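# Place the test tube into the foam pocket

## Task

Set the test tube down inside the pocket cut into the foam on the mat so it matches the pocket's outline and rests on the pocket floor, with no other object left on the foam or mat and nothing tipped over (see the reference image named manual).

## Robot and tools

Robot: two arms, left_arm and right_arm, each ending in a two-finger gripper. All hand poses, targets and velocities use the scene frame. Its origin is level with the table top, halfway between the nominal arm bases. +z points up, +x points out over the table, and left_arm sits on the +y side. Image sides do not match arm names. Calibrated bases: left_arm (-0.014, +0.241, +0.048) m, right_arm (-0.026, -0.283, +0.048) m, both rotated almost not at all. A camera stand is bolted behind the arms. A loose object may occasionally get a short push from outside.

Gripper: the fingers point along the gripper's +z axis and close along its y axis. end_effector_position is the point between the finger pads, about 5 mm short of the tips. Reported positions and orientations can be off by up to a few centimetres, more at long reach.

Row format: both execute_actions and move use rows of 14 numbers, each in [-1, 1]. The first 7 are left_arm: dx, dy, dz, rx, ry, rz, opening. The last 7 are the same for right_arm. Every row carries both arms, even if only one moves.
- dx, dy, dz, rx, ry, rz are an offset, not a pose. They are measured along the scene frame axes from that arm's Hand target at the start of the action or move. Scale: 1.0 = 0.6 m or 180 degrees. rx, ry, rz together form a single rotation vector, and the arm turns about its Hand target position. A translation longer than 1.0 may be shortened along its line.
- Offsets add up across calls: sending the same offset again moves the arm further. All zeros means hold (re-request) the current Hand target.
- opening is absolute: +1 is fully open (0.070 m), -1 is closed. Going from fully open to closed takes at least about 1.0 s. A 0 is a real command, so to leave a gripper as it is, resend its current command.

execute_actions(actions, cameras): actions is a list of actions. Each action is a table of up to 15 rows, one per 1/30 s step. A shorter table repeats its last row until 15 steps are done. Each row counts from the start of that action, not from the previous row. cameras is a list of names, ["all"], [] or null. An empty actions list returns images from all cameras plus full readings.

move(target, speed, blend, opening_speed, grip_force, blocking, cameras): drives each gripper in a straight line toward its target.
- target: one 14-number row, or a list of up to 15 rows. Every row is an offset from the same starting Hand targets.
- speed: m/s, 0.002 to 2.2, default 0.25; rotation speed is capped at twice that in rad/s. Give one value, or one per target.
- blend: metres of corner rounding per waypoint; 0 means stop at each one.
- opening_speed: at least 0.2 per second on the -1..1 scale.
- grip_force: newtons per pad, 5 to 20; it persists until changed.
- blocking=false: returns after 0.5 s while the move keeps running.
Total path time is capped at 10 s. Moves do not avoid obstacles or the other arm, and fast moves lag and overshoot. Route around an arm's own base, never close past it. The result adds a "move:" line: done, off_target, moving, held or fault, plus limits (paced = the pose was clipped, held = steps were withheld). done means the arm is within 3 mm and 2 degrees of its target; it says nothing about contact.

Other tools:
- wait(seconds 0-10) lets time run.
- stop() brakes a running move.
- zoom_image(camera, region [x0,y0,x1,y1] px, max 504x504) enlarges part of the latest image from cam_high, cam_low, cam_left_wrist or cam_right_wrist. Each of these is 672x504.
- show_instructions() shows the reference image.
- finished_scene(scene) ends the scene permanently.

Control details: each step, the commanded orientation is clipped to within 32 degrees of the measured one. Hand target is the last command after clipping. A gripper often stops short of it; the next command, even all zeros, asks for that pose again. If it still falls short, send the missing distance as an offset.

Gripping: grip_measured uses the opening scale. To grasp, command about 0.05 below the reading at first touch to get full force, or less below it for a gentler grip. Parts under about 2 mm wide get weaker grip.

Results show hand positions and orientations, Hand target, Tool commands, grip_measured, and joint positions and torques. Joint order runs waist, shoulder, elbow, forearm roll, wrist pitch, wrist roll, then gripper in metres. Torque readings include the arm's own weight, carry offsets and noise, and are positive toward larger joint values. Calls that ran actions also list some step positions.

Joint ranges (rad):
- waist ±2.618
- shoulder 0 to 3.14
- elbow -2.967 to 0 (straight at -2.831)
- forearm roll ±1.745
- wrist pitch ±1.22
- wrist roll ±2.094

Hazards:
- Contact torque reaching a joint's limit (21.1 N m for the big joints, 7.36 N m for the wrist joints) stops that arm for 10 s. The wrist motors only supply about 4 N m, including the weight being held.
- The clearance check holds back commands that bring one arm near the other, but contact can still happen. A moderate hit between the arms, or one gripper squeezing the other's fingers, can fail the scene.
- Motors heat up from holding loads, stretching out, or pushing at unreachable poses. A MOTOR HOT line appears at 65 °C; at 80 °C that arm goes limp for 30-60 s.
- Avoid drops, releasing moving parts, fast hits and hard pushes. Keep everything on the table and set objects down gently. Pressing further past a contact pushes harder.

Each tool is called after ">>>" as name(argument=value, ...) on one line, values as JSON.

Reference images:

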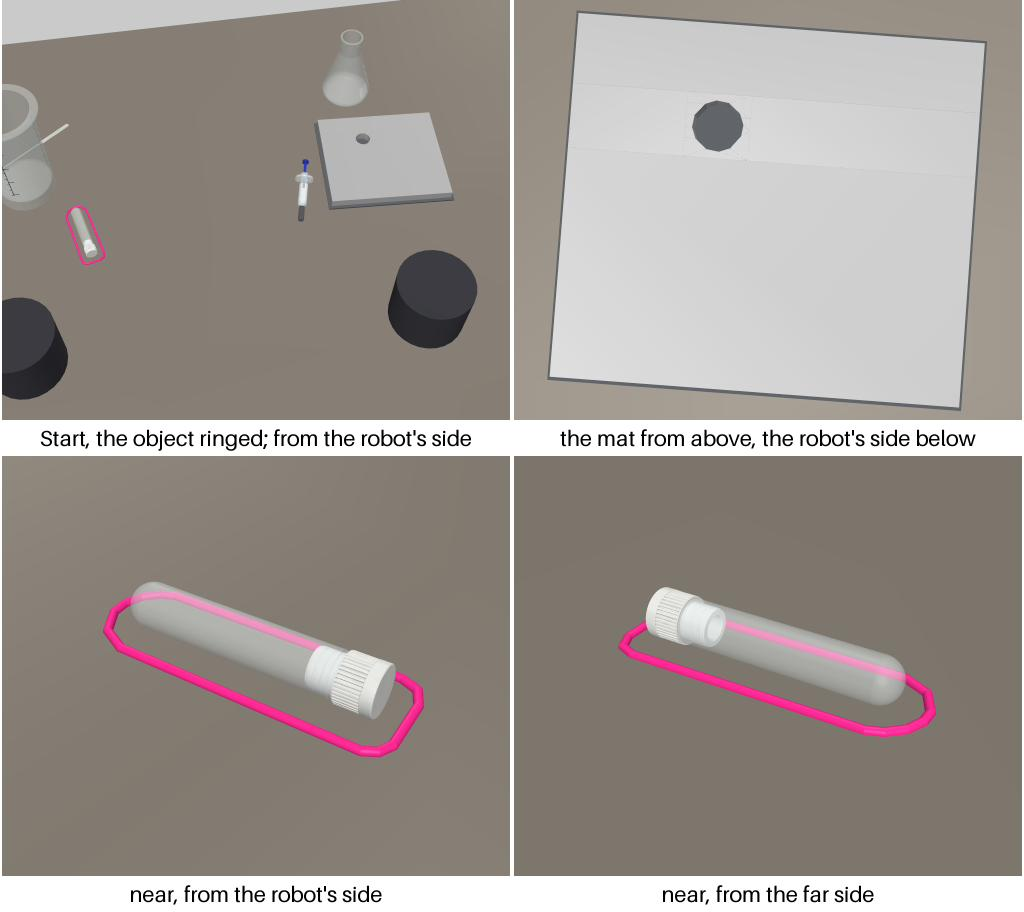

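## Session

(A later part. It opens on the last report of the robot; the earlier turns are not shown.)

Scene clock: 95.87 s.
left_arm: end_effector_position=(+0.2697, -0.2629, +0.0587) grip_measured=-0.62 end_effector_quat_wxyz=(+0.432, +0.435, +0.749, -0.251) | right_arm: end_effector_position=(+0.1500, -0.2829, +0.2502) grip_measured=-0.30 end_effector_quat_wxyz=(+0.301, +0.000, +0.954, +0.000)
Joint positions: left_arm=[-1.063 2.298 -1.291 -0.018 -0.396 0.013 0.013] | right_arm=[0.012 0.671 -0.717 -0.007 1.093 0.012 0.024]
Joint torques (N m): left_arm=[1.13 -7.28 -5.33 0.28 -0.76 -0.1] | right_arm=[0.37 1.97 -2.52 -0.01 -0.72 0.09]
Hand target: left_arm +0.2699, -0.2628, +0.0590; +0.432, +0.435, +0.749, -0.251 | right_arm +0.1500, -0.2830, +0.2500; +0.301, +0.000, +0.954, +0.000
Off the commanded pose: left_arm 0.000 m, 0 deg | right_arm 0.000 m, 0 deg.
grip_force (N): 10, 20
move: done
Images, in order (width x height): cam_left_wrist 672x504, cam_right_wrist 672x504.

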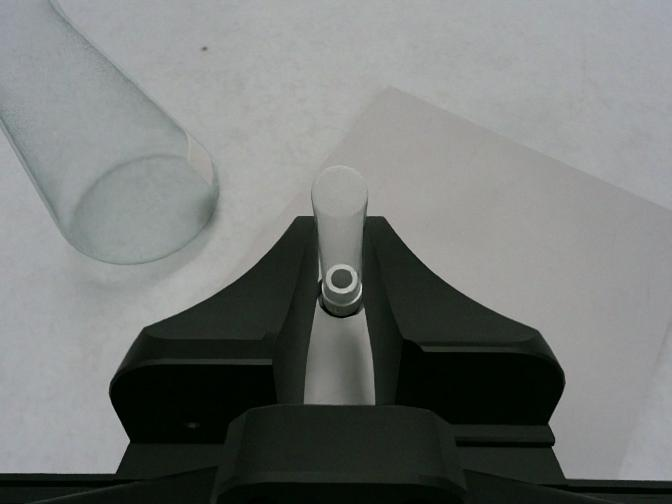

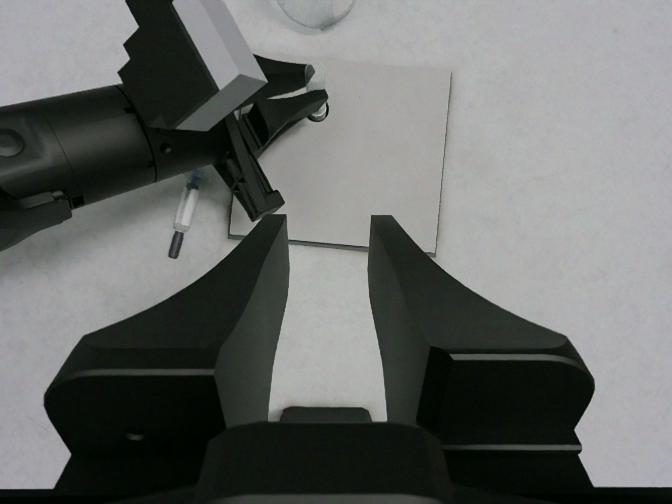

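>>> move(target=[0.0, 0.0, -0.0083, 0, 0, 0, -0.75, 0, 0, 0, 0, 0, 0, -0.3], speed=0.04, cameras=["cam_left_wrist", "cam_right_wrist"])

>>> zoom_image(camera="cam_left_wrist", region=[310, 260, 370, 330])

Scene clock: 96.93 s.
left_arm: end_effector_position=(+0.2698, -0.2630, +0.0547) grip_measured=-0.62 end_effector_quat_wxyz=(+0.433, +0.435, +0.748, -0.251) | right_arm: end_effector_position=(+0.1500, -0.2829, +0.2502) grip_measured=-0.30 end_effector_quat_wxyz=(+0.301, +0.000, +0.954, +0.000)
Joint positions: left_arm=[-1.063 2.31 -1.291 -0.018 -0.41 0.013 0.013] | right_arm=[0.012 0.671 -0.717 -0.007 1.093 0.012 0.024]
Joint torques (N m): left_arm=[1.07 -6.35 -5.02 0.28 -0.56 -0.11] | right_arm=[0.37 1.96 -2.52 -0.01 -0.72 0.09]
Hand target: left_arm +0.2699, -0.2628, +0.0540; +0.432, +0.435, +0.749, -0.251 | right_arm +0.1500, -0.2830, +0.2500; +0.301, +0.000, +0.954, +0.000
Off the commanded pose: left_arm 0.001 m, 0 deg | right_arm 0.000 m, 0 deg.
grip_force (N): 10, 20
move: done
Images, in order (width x height): cam_left_wrist 672x504, cam_right_wrist 672x504.

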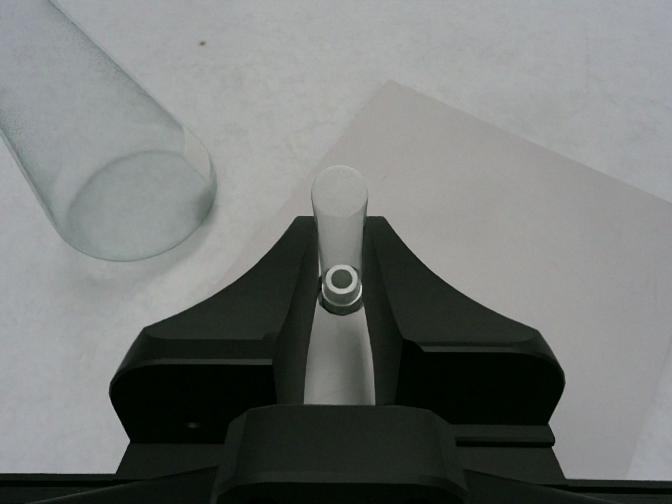

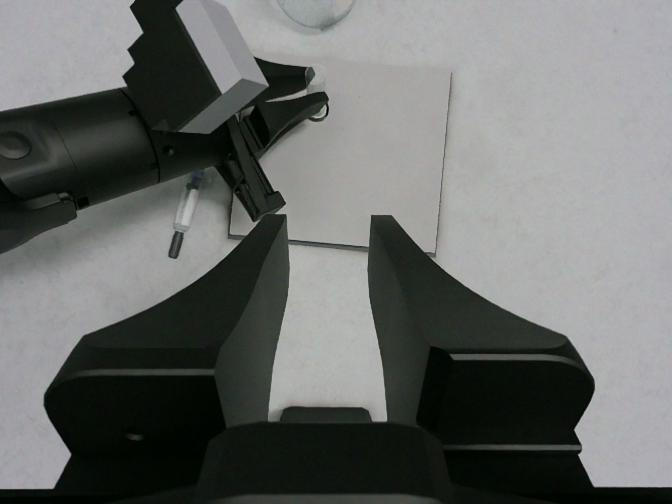

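Scaled by 7.200 from the camera's 672x504 image, which has a finer 960x720 frame.

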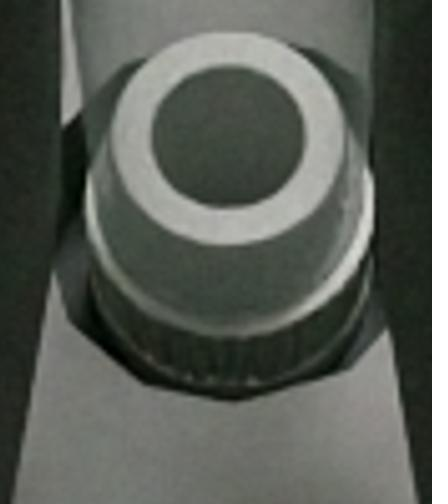

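>>> move(target=[0, 0, -0.0067, 0, 0, 0, -0.75, 0, 0, 0, 0, 0, 0, -0.3], speed=0.03, cameras=["cam_left_wrist", "cam_right_wrist"])

Scene clock: 99.37 s.
left_arm: end_effector_position=(+0.2702, -0.2638, +0.0525) grip_measured=-0.62 end_effector_quat_wxyz=(+0.435, +0.434, +0.747, -0.253) | right_arm: end_effector_position=(+0.1500, -0.2829, +0.2502) grip_measured=-0.30 end_effector_quat_wxyz=(+0.301, +0.000, +0.954, +0.000)
Joint positions: left_arm=[-1.063 2.319 -1.293 -0.017 -0.423 0.012 0.013] | right_arm=[0.012 0.671 -0.717 -0.007 1.093 0.012 0.024]
Joint torques (N m): left_arm=[0.97 -1.53 -0.31 0.27 1.11 -0.1] | right_arm=[0.38 1.97 -2.52 -0.01 -0.72 0.09]
Hand target: left_arm +0.2699, -0.2628, +0.0500; +0.432, +0.435, +0.749, -0.251 | right_arm +0.1500, -0.2830, +0.2500; +0.301, +0.000, +0.954, +0.000
Off the commanded pose: left_arm 0.003 m, 0 deg | right_arm 0.000 m, 0 deg.
grip_force (N): 10, 20
move: done
Images, in order (width x height): cam_left_wrist 672x504, cam_right_wrist 672x504.

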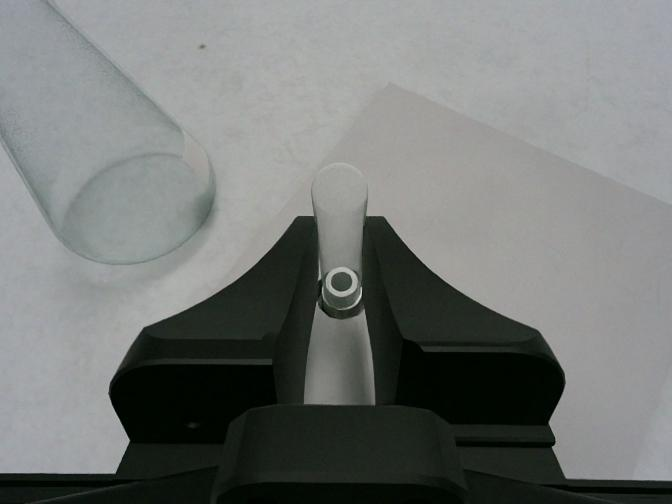

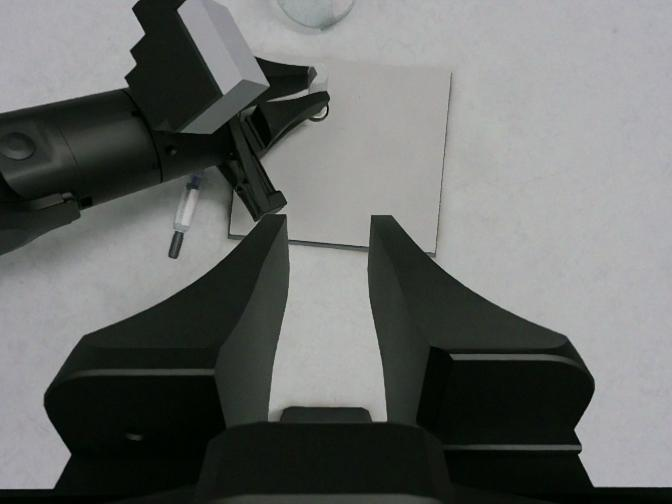

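>>> zoom_image(camera="cam_left_wrist", region=[290, 250, 390, 350])

>>> zoom_image(camera="cam_right_wrist", region=[280, 50, 360, 150])

Scaled by 5.040 from the camera's 672x504 image, which has a finer 960x720 frame.

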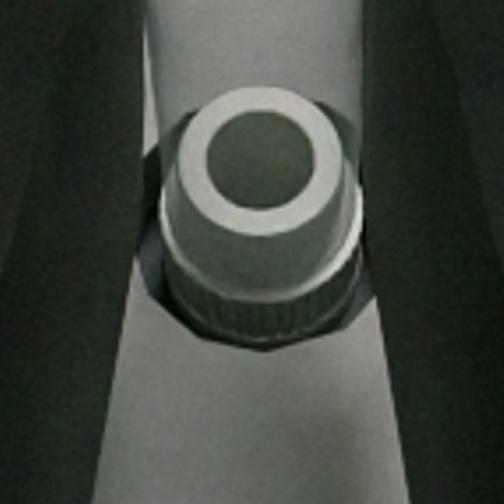

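Scaled by 5.040 from the camera's 672x504 image, which has a finer 960x720 frame.

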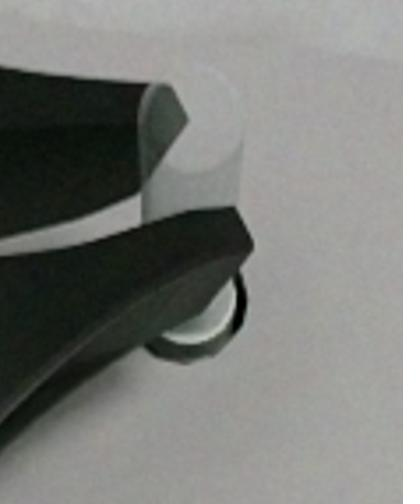

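>>> move(target=[0, 0, -0.0042, 0, 0, 0, -0.75, 0, 0, 0, 0, 0, 0, -0.3], speed=0.02, cameras=["cam_left_wrist", "cam_right_wrist"])

>>> zoom_image(camera="cam_left_wrist", region=[290, 250, 390, 350])

Scene clock: 104.00 s.
left_arm: end_effector_position=(+0.2697, -0.2629, +0.0474) grip_measured=-0.62 end_effector_quat_wxyz=(+0.432, +0.435, +0.749, -0.251) | right_arm: end_effector_position=(+0.1500, -0.2829, +0.2502) grip_measured=-0.30 end_effector_quat_wxyz=(+0.301, +0.000, +0.954, +0.000)
Joint positions: left_arm=[-1.063 2.328 -1.292 -0.017 -0.425 0.012 0.013] | right_arm=[0.012 0.671 -0.717 -0.007 1.093 0.012 0.024]
Joint torques (N m): left_arm=[0.75 -0.82 0.74 0.15 1.26 -0.03] | right_arm=[0.38 1.97 -2.53 0 -0.71 0.09]
Hand target: left_arm +0.2699, -0.2628, +0.0475; +0.432, +0.435, +0.749, -0.251 | right_arm +0.1500, -0.2830, +0.2500; +0.301, +0.000, +0.954, +0.000
Off the commanded pose: left_arm 0.000 m, 0 deg | right_arm 0.000 m, 0 deg.
grip_force (N): 10, 20
move: done
Images, in order (width x height): cam_left_wrist 672x504, cam_right_wrist 672x504.

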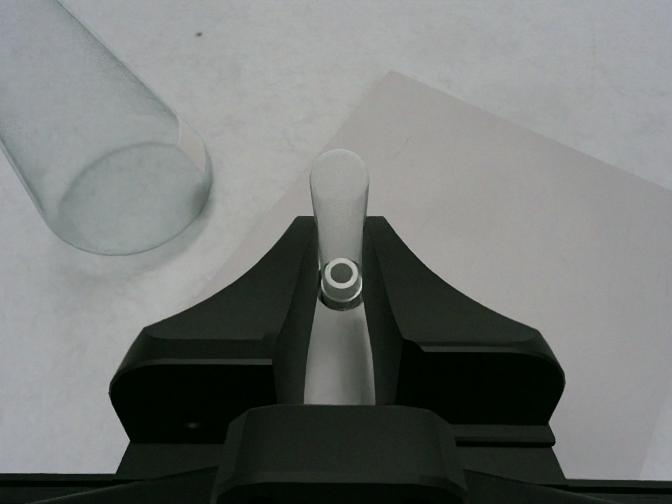

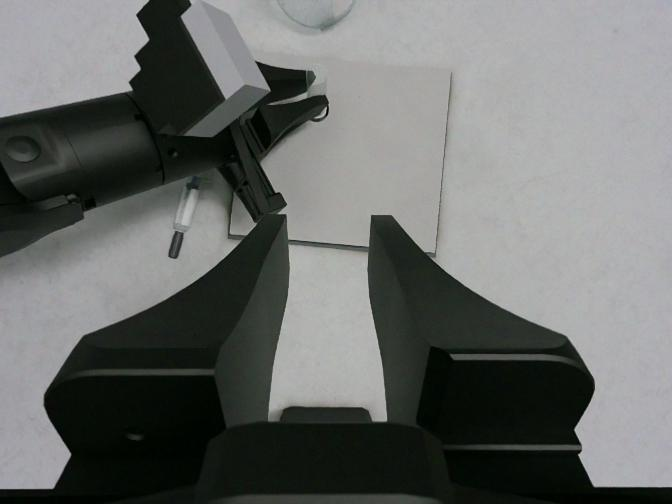

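Scaled by 5.040 from the camera's 672x504 image, which has a finer 960x720 frame.

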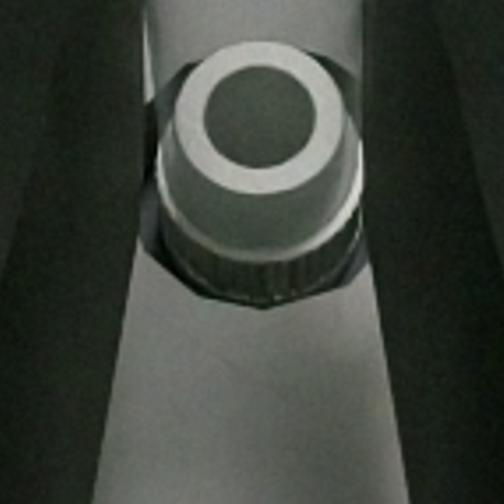

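>>> zoom_image(camera="cam_right_wrist", region=[280, 50, 360, 150])

Scaled by 5.040 from the camera's 672x504 image, which has a finer 960x720 frame.

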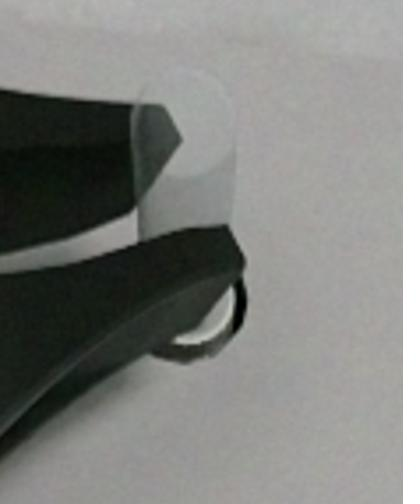

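>>> move(target=[[0, 0, 0, 0, 0, 0, -0.15, 0, 0, 0, 0, 0, 0, -0.3], [-0.0429, 0.0752, 0.05, 0, 0, 0, -0.15, 0, 0, 0, 0, 0, 0, -0.3], [-0.143, 0.2507, 0.1667, 0, 0, 0, -0.15, 0, 0, 0, 0, 0, 0, -0.3]], speed=[0.1, 0.1, 0.4], blend=[0, 0.01, 0], opening_speed=0.8, cameras=["cam_high", "cam_left_wrist", "cam_right_wrist", "cam_low"])

Scene clock: 116.20 s.
left_arm: end_effector_position=(+0.1843, -0.1122, +0.1473) grip_measured=-0.15 end_effector_quat_wxyz=(+0.432, +0.435, +0.749, -0.251) | right_arm: end_effector_position=(+0.1500, -0.2829, +0.2502) grip_measured=-0.30 end_effector_quat_wxyz=(+0.301, +0.000, +0.954, +0.000)
Joint positions: left_arm=[-1.068 1.615 -0.567 -0.03 -0.435 0.02 0.03] | right_arm=[0.012 0.671 -0.717 -0.007 1.093 0.012 0.024]
Joint torques (N m): left_arm=[0.19 -3 -5.35 0.06 -0.81 0.19] | right_arm=[0.38 1.97 -2.52 0 -0.71 0.08]
Hand target: left_arm +0.1841, -0.1124, +0.1475; +0.432, +0.435, +0.749, -0.251 | right_arm +0.1500, -0.2830, +0.2500; +0.301, +0.000, +0.954, +0.000
Off the commanded pose: left_arm 0.000 m, 0 deg | right_arm 0.000 m, 0 deg.
grip_force (N): 10, 20
move: done

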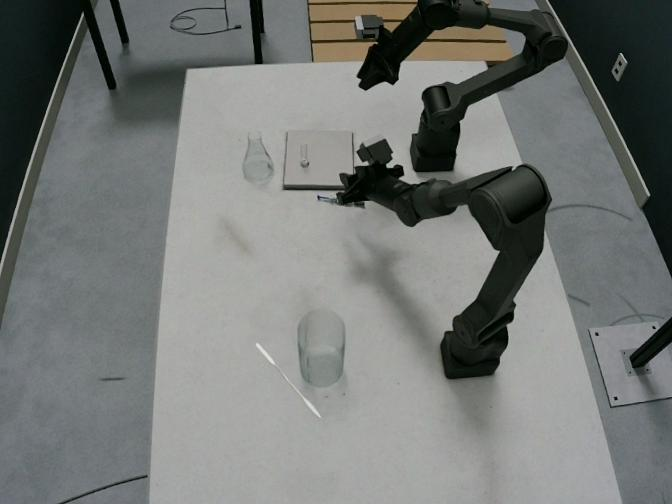

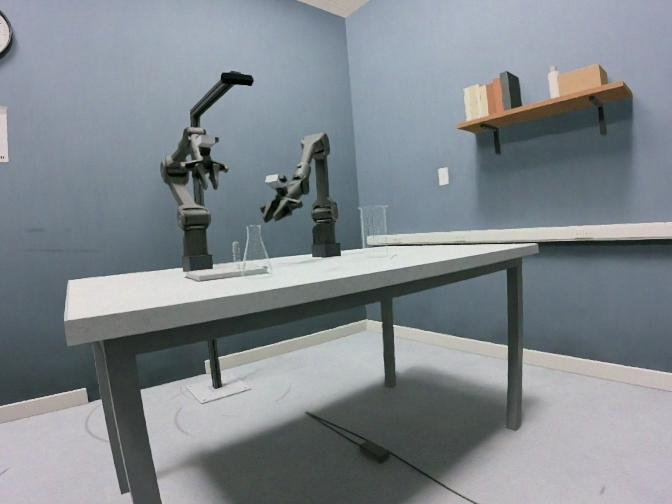

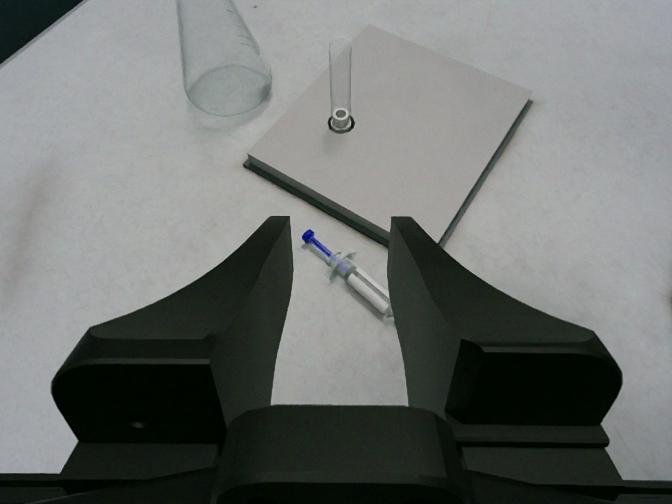

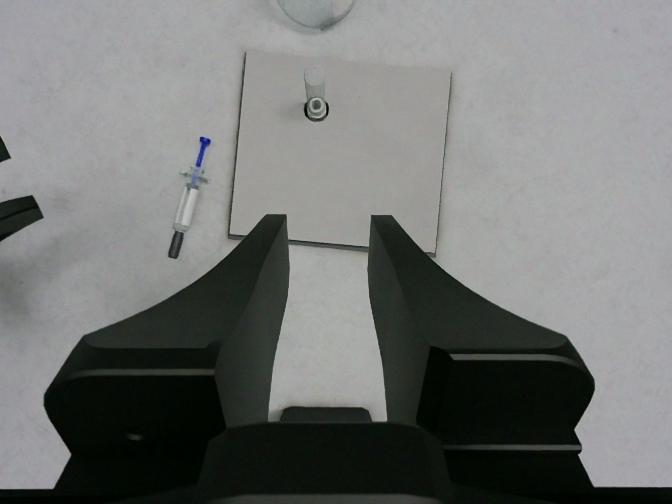

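>>> zoom_image(camera="cam_left_wrist", region=[290, 20, 400, 150])

>>> zoom_image(camera="cam_right_wrist", region=[270, 50, 360, 140])

>>> zoom_image(camera="cam_low", region=[180, 210, 290, 300])

>>> zoom_image(camera="cam_high", region=[230, 110, 380, 220])

Scaled by 3.877 from the camera's 672x504 image, which has a finer 960x720 frame.

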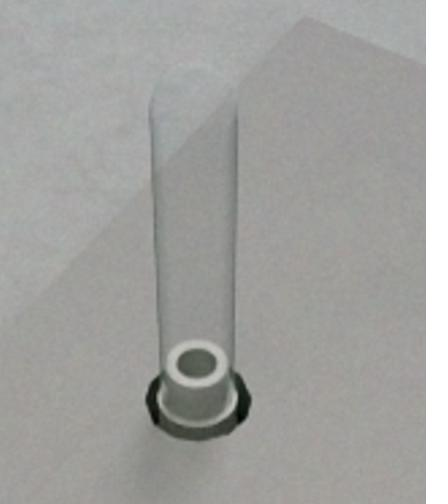

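Scaled by 5.600 from the camera's 672x504 image, which has a finer 960x720 frame.

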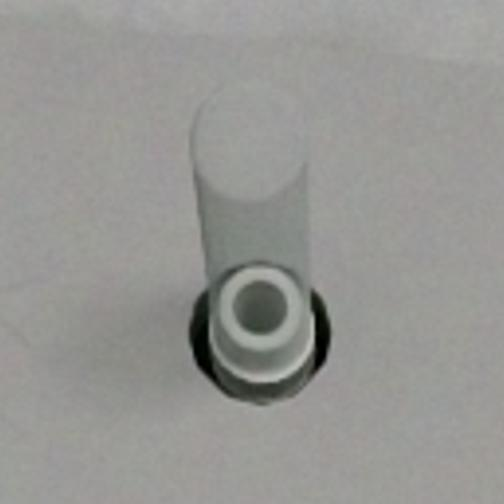

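Scaled by 4.582 from the camera's 672x504 image, which has a finer 960x720 frame.

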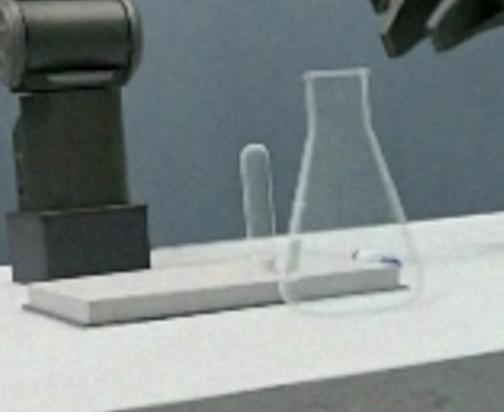

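Scaled by 3.360 from the camera's 672x504 image, which has a finer 960x720 frame.

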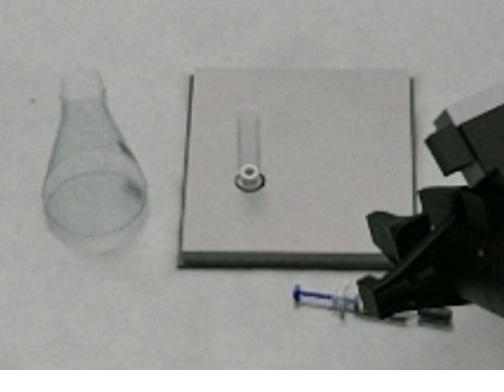

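>>> finished_scene(scene=1)

The scene is finished: the task was done.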